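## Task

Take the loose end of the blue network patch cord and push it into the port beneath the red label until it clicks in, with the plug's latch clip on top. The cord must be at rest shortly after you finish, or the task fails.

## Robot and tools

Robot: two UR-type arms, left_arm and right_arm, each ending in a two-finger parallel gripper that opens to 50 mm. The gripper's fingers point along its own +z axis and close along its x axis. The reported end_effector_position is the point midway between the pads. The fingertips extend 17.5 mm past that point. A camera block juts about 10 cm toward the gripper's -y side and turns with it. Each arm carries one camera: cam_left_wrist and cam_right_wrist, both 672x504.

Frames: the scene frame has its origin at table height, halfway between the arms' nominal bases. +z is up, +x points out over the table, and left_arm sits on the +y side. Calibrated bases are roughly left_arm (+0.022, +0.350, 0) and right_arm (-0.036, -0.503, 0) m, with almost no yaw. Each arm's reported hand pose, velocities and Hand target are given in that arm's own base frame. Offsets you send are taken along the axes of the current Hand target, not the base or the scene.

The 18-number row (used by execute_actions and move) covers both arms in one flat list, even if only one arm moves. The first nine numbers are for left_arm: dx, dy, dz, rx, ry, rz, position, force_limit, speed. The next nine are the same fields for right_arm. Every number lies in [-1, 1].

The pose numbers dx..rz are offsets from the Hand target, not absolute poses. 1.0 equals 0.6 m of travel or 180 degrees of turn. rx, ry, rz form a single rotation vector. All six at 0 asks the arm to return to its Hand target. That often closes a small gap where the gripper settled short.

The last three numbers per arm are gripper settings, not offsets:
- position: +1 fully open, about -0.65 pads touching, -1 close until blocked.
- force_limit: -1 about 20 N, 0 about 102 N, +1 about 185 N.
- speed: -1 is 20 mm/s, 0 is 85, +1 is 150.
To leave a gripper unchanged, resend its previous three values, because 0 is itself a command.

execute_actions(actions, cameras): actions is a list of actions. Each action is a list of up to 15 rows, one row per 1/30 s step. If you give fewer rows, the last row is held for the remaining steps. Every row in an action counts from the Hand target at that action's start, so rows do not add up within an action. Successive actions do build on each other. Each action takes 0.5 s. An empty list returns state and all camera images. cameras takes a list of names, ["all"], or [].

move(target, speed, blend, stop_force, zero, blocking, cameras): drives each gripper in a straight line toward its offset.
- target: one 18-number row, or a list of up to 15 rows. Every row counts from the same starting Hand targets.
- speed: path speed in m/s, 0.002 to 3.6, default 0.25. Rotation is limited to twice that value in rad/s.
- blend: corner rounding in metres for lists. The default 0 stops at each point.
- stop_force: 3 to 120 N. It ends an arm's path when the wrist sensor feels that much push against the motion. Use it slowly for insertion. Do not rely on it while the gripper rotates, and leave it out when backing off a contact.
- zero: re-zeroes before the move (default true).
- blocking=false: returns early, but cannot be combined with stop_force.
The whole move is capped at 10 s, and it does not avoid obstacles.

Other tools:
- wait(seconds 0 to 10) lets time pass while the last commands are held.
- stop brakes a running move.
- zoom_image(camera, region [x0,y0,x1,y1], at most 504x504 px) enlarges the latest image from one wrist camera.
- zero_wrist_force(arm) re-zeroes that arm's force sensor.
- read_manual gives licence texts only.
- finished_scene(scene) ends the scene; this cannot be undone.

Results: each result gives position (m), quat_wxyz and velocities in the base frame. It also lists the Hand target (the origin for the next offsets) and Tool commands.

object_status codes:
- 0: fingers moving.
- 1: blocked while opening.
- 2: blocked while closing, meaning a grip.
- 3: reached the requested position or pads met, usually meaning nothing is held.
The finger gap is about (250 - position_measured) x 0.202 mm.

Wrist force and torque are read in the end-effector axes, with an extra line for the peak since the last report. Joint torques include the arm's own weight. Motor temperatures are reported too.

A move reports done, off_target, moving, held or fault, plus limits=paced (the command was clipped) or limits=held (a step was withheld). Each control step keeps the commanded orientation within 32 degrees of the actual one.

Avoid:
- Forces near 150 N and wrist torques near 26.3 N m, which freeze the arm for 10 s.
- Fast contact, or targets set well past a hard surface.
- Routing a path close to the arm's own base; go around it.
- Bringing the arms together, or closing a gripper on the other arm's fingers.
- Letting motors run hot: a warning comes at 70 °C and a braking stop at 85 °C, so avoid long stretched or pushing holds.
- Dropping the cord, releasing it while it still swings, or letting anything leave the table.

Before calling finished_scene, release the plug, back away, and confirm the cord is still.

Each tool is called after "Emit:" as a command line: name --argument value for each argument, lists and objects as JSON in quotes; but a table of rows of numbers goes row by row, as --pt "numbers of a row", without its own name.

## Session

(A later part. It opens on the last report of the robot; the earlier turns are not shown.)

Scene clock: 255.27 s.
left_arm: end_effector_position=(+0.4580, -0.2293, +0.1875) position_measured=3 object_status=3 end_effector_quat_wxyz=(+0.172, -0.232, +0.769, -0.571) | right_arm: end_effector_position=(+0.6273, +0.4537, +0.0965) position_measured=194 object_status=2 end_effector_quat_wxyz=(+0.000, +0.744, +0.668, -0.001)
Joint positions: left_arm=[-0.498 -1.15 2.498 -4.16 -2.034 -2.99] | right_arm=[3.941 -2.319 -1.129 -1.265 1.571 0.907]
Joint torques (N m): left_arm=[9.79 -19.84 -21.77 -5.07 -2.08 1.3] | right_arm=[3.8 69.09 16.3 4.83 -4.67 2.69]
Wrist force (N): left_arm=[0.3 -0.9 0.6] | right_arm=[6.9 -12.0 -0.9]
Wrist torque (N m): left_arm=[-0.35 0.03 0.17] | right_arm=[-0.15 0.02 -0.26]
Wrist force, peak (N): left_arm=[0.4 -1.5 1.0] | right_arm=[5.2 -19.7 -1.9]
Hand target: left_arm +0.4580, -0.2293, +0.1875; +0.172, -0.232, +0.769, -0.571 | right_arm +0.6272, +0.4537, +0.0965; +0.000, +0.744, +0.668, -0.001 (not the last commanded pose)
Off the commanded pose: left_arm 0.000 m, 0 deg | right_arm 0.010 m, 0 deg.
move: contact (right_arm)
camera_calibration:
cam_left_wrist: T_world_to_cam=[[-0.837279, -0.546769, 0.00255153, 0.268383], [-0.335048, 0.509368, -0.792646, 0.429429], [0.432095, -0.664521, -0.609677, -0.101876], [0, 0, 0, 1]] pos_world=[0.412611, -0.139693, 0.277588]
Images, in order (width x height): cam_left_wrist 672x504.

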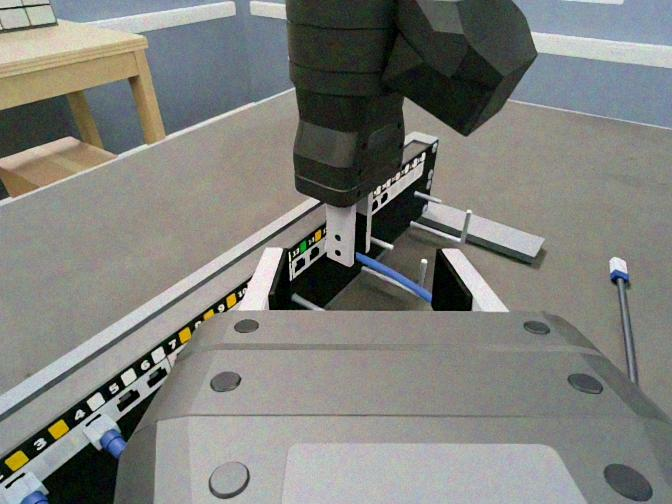

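Emit:
move --target '[0,0,0,0,0,0,1,1,1,0.0012,0.02,0,0,0,0,-1,-0.5,-0.8]' --speed 0.01 --stop_force 25 --cameras '["all"]'

Emit:
zoom_image --camera "cam_right_wrist" --region '[270, 180, 470, 320]'

Emit:
zoom_image --camera "cam_left_wrist" --region '[295, 212, 365, 282]'

Scene clock: 260.60 s.
left_arm: end_effector_position=(+0.4580, -0.2293, +0.1875) position_measured=3 object_status=3 end_effector_quat_wxyz=(+0.172, -0.232, +0.769, -0.571) | right_arm: end_effector_position=(+0.6393, +0.4531, +0.0964) position_measured=194 object_status=2 end_effector_quat_wxyz=(+0.000, +0.744, +0.668, -0.001)
Joint positions: left_arm=[-0.498 -1.15 2.498 -4.16 -2.034 -2.99] | right_arm=[3.929 -2.343 -1.086 -1.284 1.571 0.896]
Joint torques (N m): left_arm=[9.49 -18.53 -22.23 -5.13 -2.02 1.27] | right_arm=[-29.15 52.57 46.24 5.48 -6.77 -2.69]
Wrist force (N): left_arm=[0.4 -1.3 0.8] | right_arm=[-2.9 -30.4 -4.4]
Wrist torque (N m): left_arm=[-0.41 0.01 0.17] | right_arm=[0.10 -0.11 -0.09]
Wrist force, peak (N): left_arm=[0.7 -1.6 0.7] | right_arm=[3.1 -34.0 -3.7]
Hand target: left_arm +0.4580, -0.2293, +0.1875; +0.172, -0.232, +0.769, -0.571 | right_arm +0.6393, +0.4531, +0.0964; +0.000, +0.744, +0.668, -0.001
Off the commanded pose: left_arm 0.000 m, 0 deg | right_arm 0.000 m, 0 deg.
move: done
camera_calibration:
cam_left_wrist: T_world_to_cam=[[-0.837279, -0.546769, 0.00255153, 0.268383], [-0.335048, 0.509368, -0.792646, 0.429429], [0.432095, -0.664521, -0.609677, -0.101876], [0, 0, 0, 1]] pos_world=[0.412611, -0.139693, 0.277588]
cam_right_wrist: T_world_to_cam=[[0.109883, 0.99391, -0.00828025, -0.514087], [0.932115, -0.100152, 0.348038, -0.563077], [0.34509, -0.0459617, -0.937444, 0.0156772], [0, 0, 0, 1]] pos_world=[0.575932, 0.455284, 0.206412]

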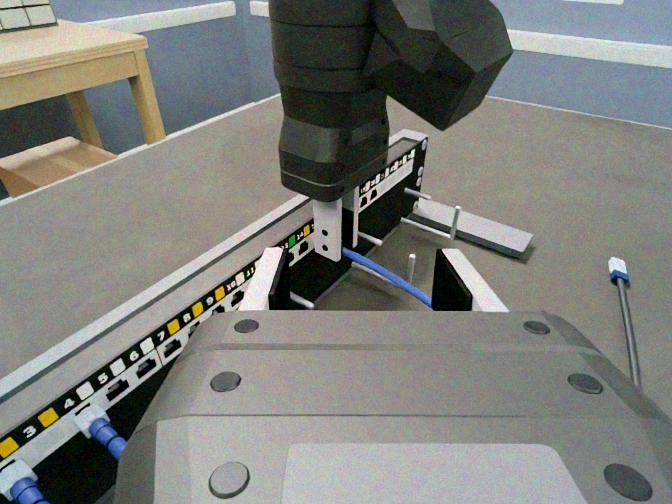

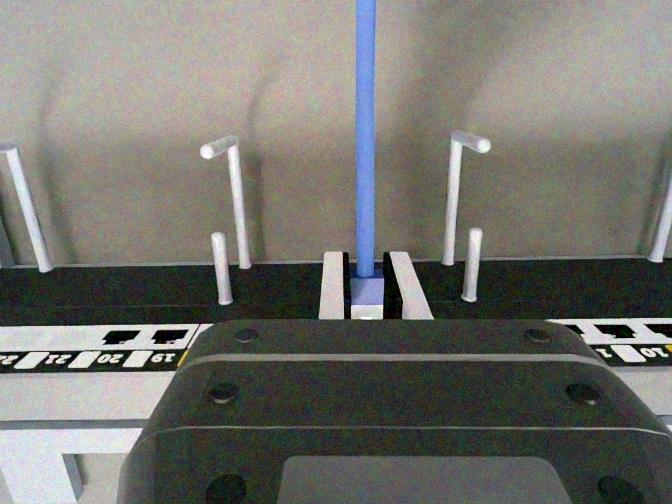

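Scaled by 2.520 from the camera's 672x504 image, which has a finer 960x720 frame.

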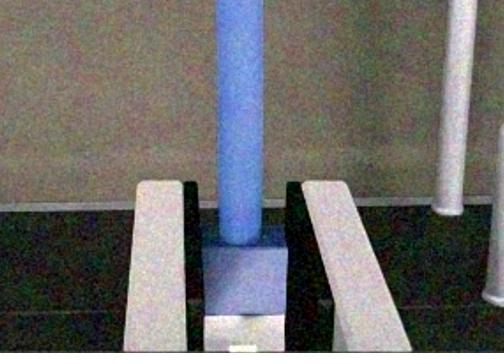

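Scaled by 7.200 from the camera's 672x504 image, which has a finer 960x720 frame.

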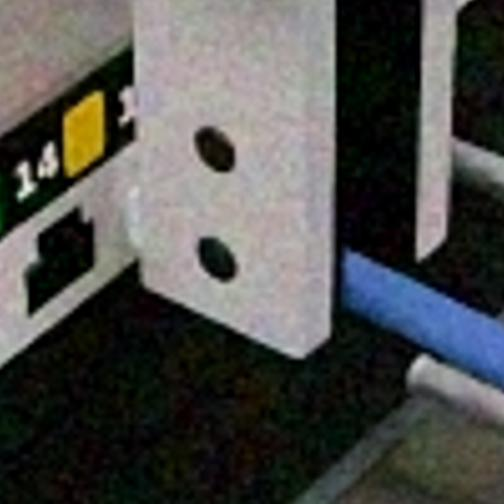

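Emit:
move --target '[0,0,0,0,0,0,1,1,1,0,-0.005,0,0,0,0,-1,-0.5,-0.8]' --speed 0.006 --cameras '["cam_left_wrist"]'

Emit:
zoom_image --camera "cam_left_wrist" --region '[295, 212, 365, 282]'

Scene clock: 270.47 s.
left_arm: end_effector_position=(+0.4580, -0.2293, +0.1875) position_measured=3 object_status=3 end_effector_quat_wxyz=(+0.172, -0.232, +0.769, -0.571) | right_arm: end_effector_position=(+0.6364, +0.4534, +0.0965) position_measured=194 object_status=2 end_effector_quat_wxyz=(+0.000, +0.744, +0.668, +0.000)
Joint positions: left_arm=[-0.498 -1.15 2.498 -4.16 -2.034 -2.99] | right_arm=[3.932 -2.338 -1.096 -1.28 1.571 0.899]
Joint torques (N m): left_arm=[10.31 -18.87 -22.49 -5.02 -1.86 1.32] | right_arm=[24.81 67.83 11.43 1.94 4.98 2.64]
Wrist force (N): left_arm=[0.4 -1.4 0.8] | right_arm=[-0.5 18.2 -1.0]
Wrist torque (N m): left_arm=[-0.41 0.01 0.17] | right_arm=[-0.56 -0.10 -0.19]
Wrist force, peak (N): left_arm=[0.8 -1.4 0.9] | right_arm=[-3.0 -30.9 -3.5]
Hand target: left_arm +0.4580, -0.2293, +0.1875; +0.172, -0.232, +0.769, -0.571 | right_arm +0.6363, +0.4535, +0.0964; +0.000, +0.744, +0.668, -0.001
Off the commanded pose: left_arm 0.000 m, 0 deg | right_arm 0.000 m, 0 deg.
move: done
camera_calibration:
cam_left_wrist: T_world_to_cam=[[-0.837279, -0.546769, 0.00255153, 0.268383], [-0.335048, 0.509368, -0.792646, 0.429429], [0.432095, -0.664521, -0.609677, -0.101876], [0, 0, 0, 1]] pos_world=[0.412611, -0.139693, 0.277588]
Images, in order (width x height): cam_left_wrist 672x504.

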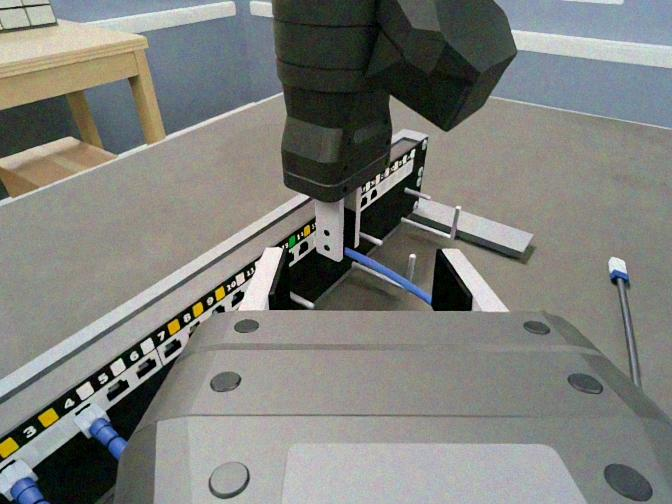

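Scaled by 7.200 from the camera's 672x504 image, which has a finer 960x720 frame.

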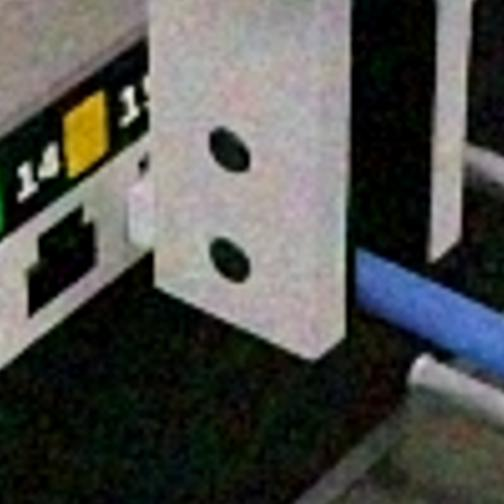

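Emit:
wait --seconds 0.1 --cameras '["cam_right_wrist"]'

Emit:
zoom_image --camera "cam_right_wrist" --region '[270, 180, 470, 320]'

Scene clock: 274.63 s.
left_arm: end_effector_position=(+0.4580, -0.2293, +0.1875) position_measured=3 object_status=3 end_effector_quat_wxyz=(+0.172, -0.232, +0.769, -0.571) | right_arm: end_effector_position=(+0.6363, +0.4535, +0.0964) position_measured=194 object_status=2 end_effector_quat_wxyz=(+0.000, +0.744, +0.668, -0.001)
Joint positions: left_arm=[-0.498 -1.15 2.498 -4.16 -2.034 -2.99] | right_arm=[3.932 -2.338 -1.096 -1.28 1.571 0.899]
Joint torques (N m): left_arm=[8.87 -19.52 -22.32 -4.9 -1.98 1.57] | right_arm=[26.75 66.18 11.14 -2.01 5.75 2.55]
Wrist force (N): left_arm=[0.7 -1.3 0.8] | right_arm=[-1.4 20.9 -0.6]
Wrist torque (N m): left_arm=[-0.41 -0.03 0.17] | right_arm=[-0.60 -0.08 -0.17]
Wrist force, peak (N): left_arm=[0.7 -1.5 0.9] | right_arm=[-1.2 21.3 -1.4]
Hand target: left_arm +0.4580, -0.2293, +0.1875; +0.172, -0.232, +0.769, -0.571 | right_arm +0.6363, +0.4535, +0.0964; +0.000, +0.744, +0.668, -0.001
Tool commands: left_gripper/position=+1.0 left_gripper/force_limit=+1.0 left_gripper/speed=+1.0 right_gripper/position=-1.0 right_gripper/force_limit=-0.5 right_gripper/speed=-0.8
Off the commanded pose: left_arm 0.000 m, 0 deg | right_arm 0.000 m, 0 deg.
wait: 0.10 s; at rest from the start
camera_calibration:
cam_right_wrist: T_world_to_cam=[[0.109883, 0.99391, -0.00828025, -0.514056], [0.932115, -0.100152, 0.348038, -0.56025], [0.34509, -0.0459617, -0.937444, 0.0167263], [0, 0, 0, 1]] pos_world=[0.572932, 0.455584, 0.206412]
Images, in order (width x height): cam_right_wrist 672x504.

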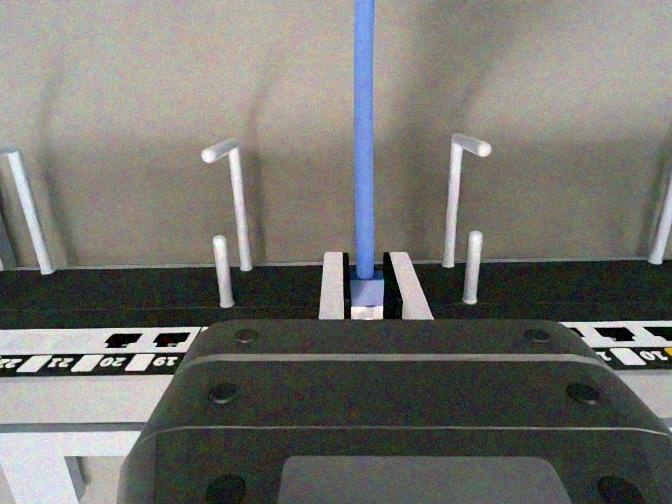

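Scaled by 2.520 from the camera's 672x504 image, which has a finer 960x720 frame.

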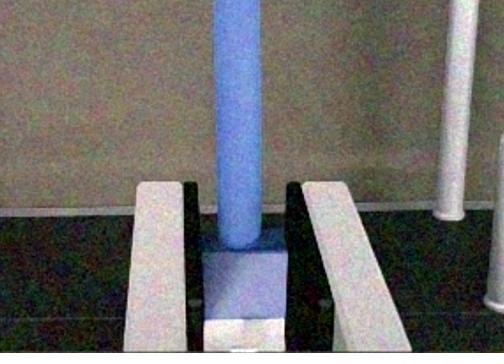

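Emit:
move --target '[0,0,0,0,0,0,1,1,1,0,-0.0017,0,0,0,0,-1,-0.5,-0.8]' --speed 0.005 --cameras '["all"]'

Emit:
zoom_image --camera "cam_left_wrist" --region '[295, 212, 365, 282]'

Emit:
zoom_image --camera "cam_right_wrist" --region '[270, 180, 470, 320]'

Scene clock: 280.00 s.
left_arm: end_effector_position=(+0.4580, -0.2293, +0.1875) position_measured=3 object_status=3 end_effector_quat_wxyz=(+0.172, -0.232, +0.769, -0.571) | right_arm: end_effector_position=(+0.6353, +0.4536, +0.0964) position_measured=194 object_status=2 end_effector_quat_wxyz=(+0.000, +0.744, +0.668, -0.001)
Joint positions: left_arm=[-0.498 -1.15 2.498 -4.16 -2.034 -2.99] | right_arm=[3.933 -2.336 -1.1 -1.278 1.571 0.9]
Joint torques (N m): left_arm=[10.52 -18.97 -21.61 -5.04 -1.85 1.31] | right_arm=[32.38 66.46 6.55 -0.16 6.91 2.7]
Wrist force (N): left_arm=[1.0 -0.8 0.7] | right_arm=[0.5 31.8 -1.6]
Wrist torque (N m): left_arm=[-0.35 -0.08 0.18] | right_arm=[-0.78 -0.06 -0.21]
Wrist force, peak (N): left_arm=[0.6 -1.6 1.2] | right_arm=[0.5 34.1 -2.4]
Hand target: left_arm +0.4580, -0.2293, +0.1875; +0.172, -0.232, +0.769, -0.571 | right_arm +0.6353, +0.4536, +0.0964; +0.000, +0.744, +0.668, -0.001
Off the commanded pose: left_arm 0.000 m, 0 deg | right_arm 0.000 m, 0 deg.
move: done
camera_calibration:
cam_left_wrist: T_world_to_cam=[[-0.837279, -0.546769, 0.00255153, 0.268383], [-0.335048, 0.509368, -0.792646, 0.429429], [0.432095, -0.664521, -0.609677, -0.101876], [0, 0, 0, 1]] pos_world=[0.412611, -0.139693, 0.277588]
cam_right_wrist: T_world_to_cam=[[0.109884, 0.99391, -0.00827989, -0.514046], [0.932115, -0.100153, 0.348038, -0.559307], [0.34509, -0.0459617, -0.937444, 0.0170759], [0, 0, 0, 1]] pos_world=[0.571932, 0.455684, 0.206412]

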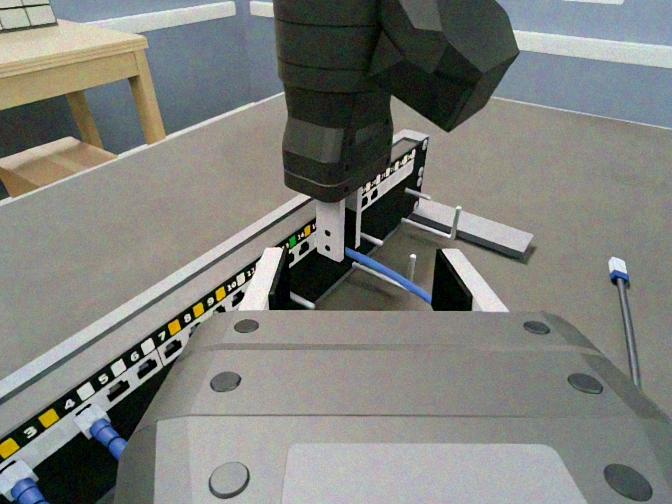

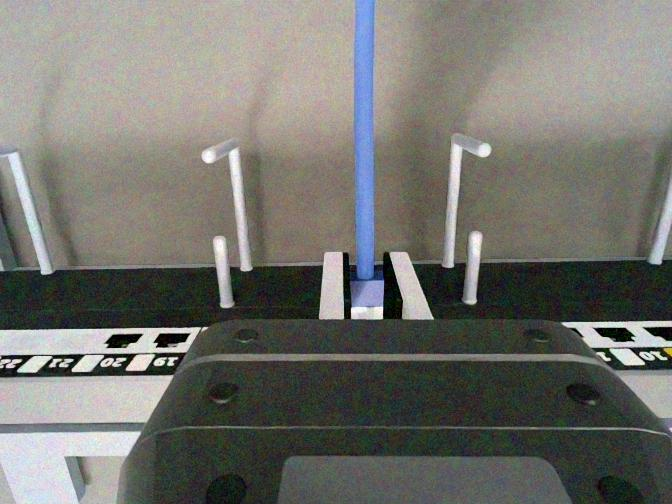

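Scaled by 7.200 from the camera's 672x504 image, which has a finer 960x720 frame.

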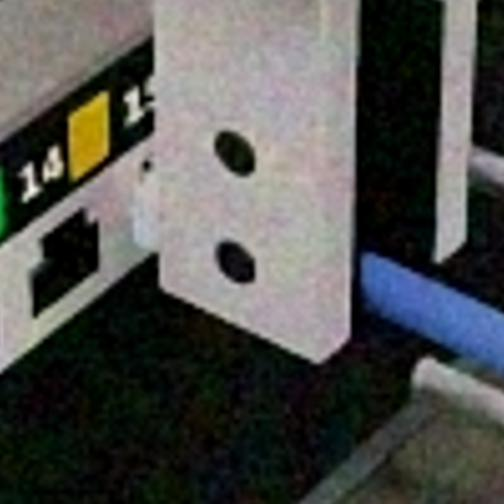

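Scaled by 2.520 from the camera's 672x504 image, which has a finer 960x720 frame.

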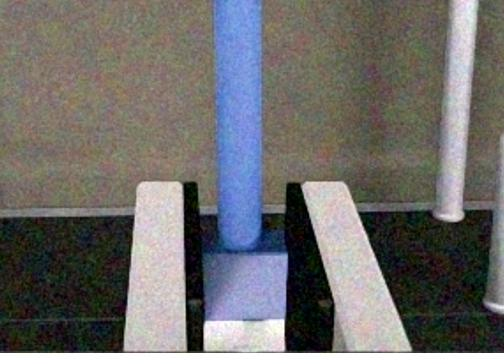

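Emit:
move --target '[0,0,0,0,0,0,1,1,1,0,0.0025,0,0,0,0,-1,-0.5,-0.8]' --speed 0.01

Emit:
move --target '[0,0,0,0,0,0,1,1,1,0,0,0,0,0,0,0.1,-0.5,-0.8]'

Emit:
move --pt "0 0 0 0 0 0 1 1 1 0 0 -0.06 0 0 0 0.1 -0.5 -0.8" --pt "0 0 0 0 0 0 1 1 1 0 -0.15 -0.25 0 0 0 0.1 -0.5 -0.8" --speed '[0.06,0.2]' --blend 0.01 --cameras '["all"]'

Emit:
zoom_image --camera "cam_left_wrist" --region '[285, 192, 405, 292]'

Scene clock: 286.27 s.
left_arm: end_effector_position=(+0.4580, -0.2293, +0.1875) position_measured=3 object_status=3 end_effector_quat_wxyz=(+0.172, -0.232, +0.769, -0.571) | right_arm: end_effector_position=(+0.6366, +0.4535, +0.0964) position_measured=194 object_status=2 end_effector_quat_wxyz=(+0.000, +0.744, +0.668, -0.001)
Joint positions: left_arm=[-0.498 -1.15 2.498 -4.16 -2.034 -2.99] | right_arm=[3.932 -2.338 -1.095 -1.28 1.572 0.898]
Joint torques (N m): left_arm=[8.71 -18.83 -21.25 -5.09 -2.07 1.43] | right_arm=[-10.52 52.51 41.16 0.3 1.22 -2.81]
Wrist force (N): left_arm=[0.4 -1.3 0.5] | right_arm=[-2.7 3.6 -1.0]
Wrist torque (N m): left_arm=[-0.41 0.01 0.18] | right_arm=[-0.40 -0.12 -0.09]
Wrist force, peak (N): left_arm=[0.5 -1.5 1.2] | right_arm=[0.6 33.3 -2.5]
Hand target: left_arm +0.4580, -0.2293, +0.1875; +0.172, -0.232, +0.769, -0.571 | right_arm +0.6368, +0.4534, +0.0964; +0.000, +0.744, +0.668, -0.001
Off the commanded pose: left_arm 0.000 m, 0 deg | right_arm 0.000 m, 0 deg.
move: done

Scene clock: 286.87 s.
left_arm: end_effector_position=(+0.4580, -0.2293, +0.1875) position_measured=3 object_status=3 end_effector_quat_wxyz=(+0.172, -0.232, +0.769, -0.571) | right_arm: end_effector_position=(+0.6367, +0.4534, +0.0964) position_measured=138 object_status=3 end_effector_quat_wxyz=(+0.000, +0.744, +0.668, -0.001)
Joint positions: left_arm=[-0.498 -1.15 2.498 -4.16 -2.034 -2.99] | right_arm=[3.932 -2.338 -1.094 -1.28 1.571 0.898]
Joint torques (N m): left_arm=[8.16 -19.08 -20.9 -5.12 -1.86 1.6] | right_arm=[-11.9 57.36 40.04 2.37 -1.37 -2.74]
Wrist force (N): left_arm=[0.6 -1.5 0.8] | right_arm=[0.0 -0.6 0.4]
Wrist torque (N m): left_arm=[-0.44 -0.02 0.18] | right_arm=[-0.49 -0.18 -0.14]
Wrist force, peak (N): left_arm=[0.6 -1.5 0.8] | right_arm=[-3.0 3.6 -1.8]
Hand target: left_arm +0.4580, -0.2293, +0.1875; +0.172, -0.232, +0.769, -0.571 | right_arm +0.6368, +0.4534, +0.0964; +0.000, +0.744, +0.668, -0.001
Off the commanded pose: left_arm 0.000 m, 0 deg | right_arm 0.000 m, 0 deg.
move: done

Scene clock: 288.70 s.
left_arm: end_effector_position=(+0.4580, -0.2293, +0.1875) position_measured=3 object_status=3 end_effector_quat_wxyz=(+0.172, -0.232, +0.769, -0.571) | right_arm: end_effector_position=(+0.5475, +0.4631, +0.2465) position_measured=138 object_status=3 end_effector_quat_wxyz=(+0.000, +0.744, +0.668, -0.001)
Joint positions: left_arm=[-0.498 -1.15 2.498 -4.16 -2.034 -2.99] | right_arm=[4.03 -2.098 -1.105 -1.51 1.572 0.997]
Joint torques (N m): left_arm=[9.14 -19.88 -21.44 -4.94 -1.81 1.45] | right_arm=[16.02 62.19 18.14 0.61 -1.26 2.73]
Wrist force (N): left_arm=[0.2 -1.4 0.9] | right_arm=[0.0 -0.5 0.6]
Wrist torque (N m): left_arm=[-0.43 0.04 0.17] | right_arm=[-0.49 -0.14 -0.20]
Wrist force, peak (N): left_arm=[0.4 -1.6 0.9] | right_arm=[0.1 -1.8 -0.8]
Hand target: left_arm +0.4580, -0.2293, +0.1875; +0.172, -0.232, +0.769, -0.571 | right_arm +0.5475, +0.4631, +0.2465; +0.000, +0.744, +0.668, -0.001
Off the commanded pose: left_arm 0.000 m, 0 deg | right_arm 0.000 m, 0 deg.
move: done
camera_calibration:
cam_left_wrist: T_world_to_cam=[[-0.837279, -0.546769, 0.00255153, 0.268383], [-0.335048, 0.509368, -0.792646, 0.429429], [0.432095, -0.664521, -0.609677, -0.101876], [0, 0, 0, 1]] pos_world=[0.412611, -0.139693, 0.277588]
cam_right_wrist: T_world_to_cam=[[0.109887, 0.993909, -0.00829052, -0.512695], [0.932147, -0.100157, 0.347951, -0.528694], [0.345002, -0.0459634, -0.937476, 0.188488], [0, 0, 0, 1]] pos_world=[0.484131, 0.465284, 0.356412]

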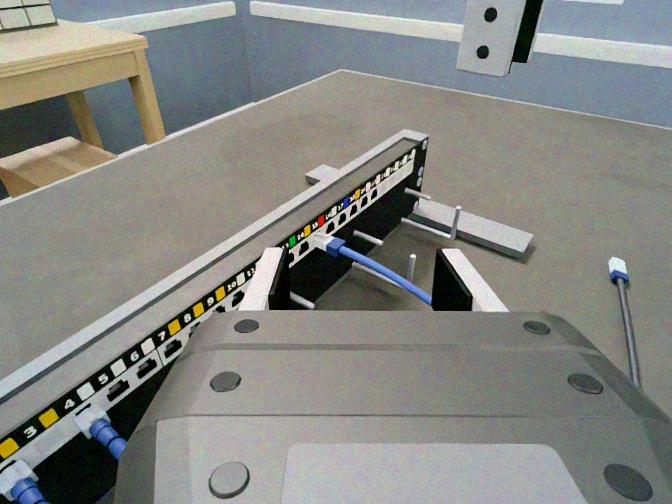

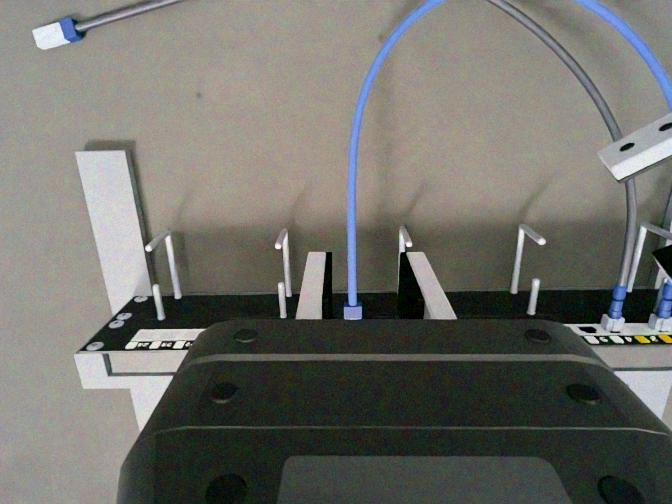

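Scaled by 4.200 from the camera's 672x504 image, which has a finer 960x720 frame.

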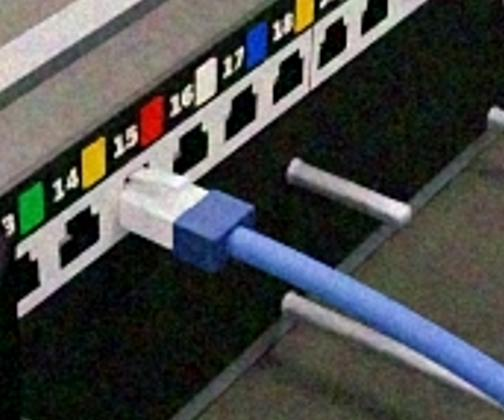

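Emit:
wait --seconds 2 --cameras '["cam_left_wrist"]'

Emit:
finished_scene --scene 1

Scene clock: 292.93 s.
left_arm: end_effector_position=(+0.4580, -0.2293, +0.1875) position_measured=3 object_status=3 end_effector_quat_wxyz=(+0.172, -0.232, +0.769, -0.571) | right_arm: end_effector_position=(+0.5475, +0.4631, +0.2465) position_measured=138 object_status=3 end_effector_quat_wxyz=(+0.000, +0.744, +0.668, -0.001)
Joint positions: left_arm=[-0.498 -1.15 2.498 -4.16 -2.034 -2.99] | right_arm=[4.03 -2.098 -1.105 -1.51 1.572 0.997]
Joint torques (N m): left_arm=[9.04 -18.57 -21.36 -4.52 -1.78 1.36] | right_arm=[15.51 61.71 20.31 0.59 -1.32 2.44]
Wrist force (N): left_arm=[0.7 -0.9 0.5] | right_arm=[0.1 -0.7 0.5]
Wrist torque (N m): left_arm=[-0.36 -0.02 0.18] | right_arm=[-0.53 -0.15 -0.21]
Wrist force, peak (N): left_arm=[0.8 -1.4 0.8] | right_arm=[0.0 -0.8 0.8]
Hand target: left_arm +0.4580, -0.2293, +0.1875; +0.172, -0.232, +0.769, -0.571 | right_arm +0.5475, +0.4631, +0.2465; +0.000, +0.744, +0.668, -0.001
Tool commands: left_gripper/position=+1.0 left_gripper/force_limit=+1.0 left_gripper/speed=+1.0 right_gripper/position=+0.1 right_gripper/force_limit=-0.5 right_gripper/speed=-0.8
Off the commanded pose: left_arm 0.000 m, 0 deg | right_arm 0.000 m, 0 deg.
wait: 2.00 s; at rest from the start
camera_calibration:
cam_left_wrist: T_world_to_cam=[[-0.837279, -0.546769, 0.00255153, 0.268383], [-0.335048, 0.509368, -0.792646, 0.429429], [0.432095, -0.664521, -0.609677, -0.101876], [0, 0, 0, 1]] pos_world=[0.412611, -0.139693, 0.277588]
Images, in order (width x height): cam_left_wrist 672x504.

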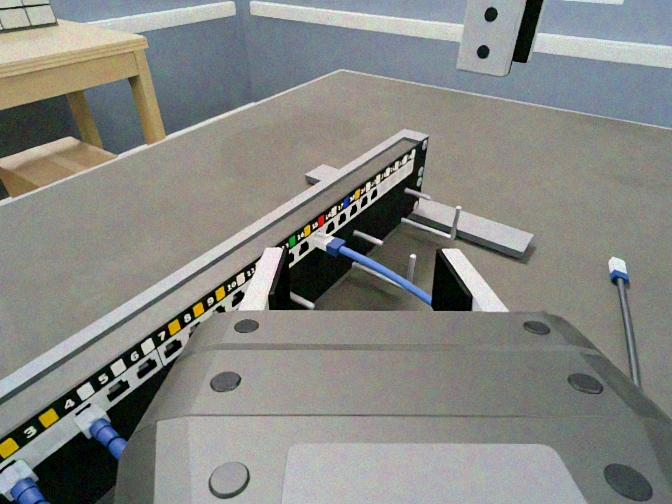

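The scene is finished: the task was done.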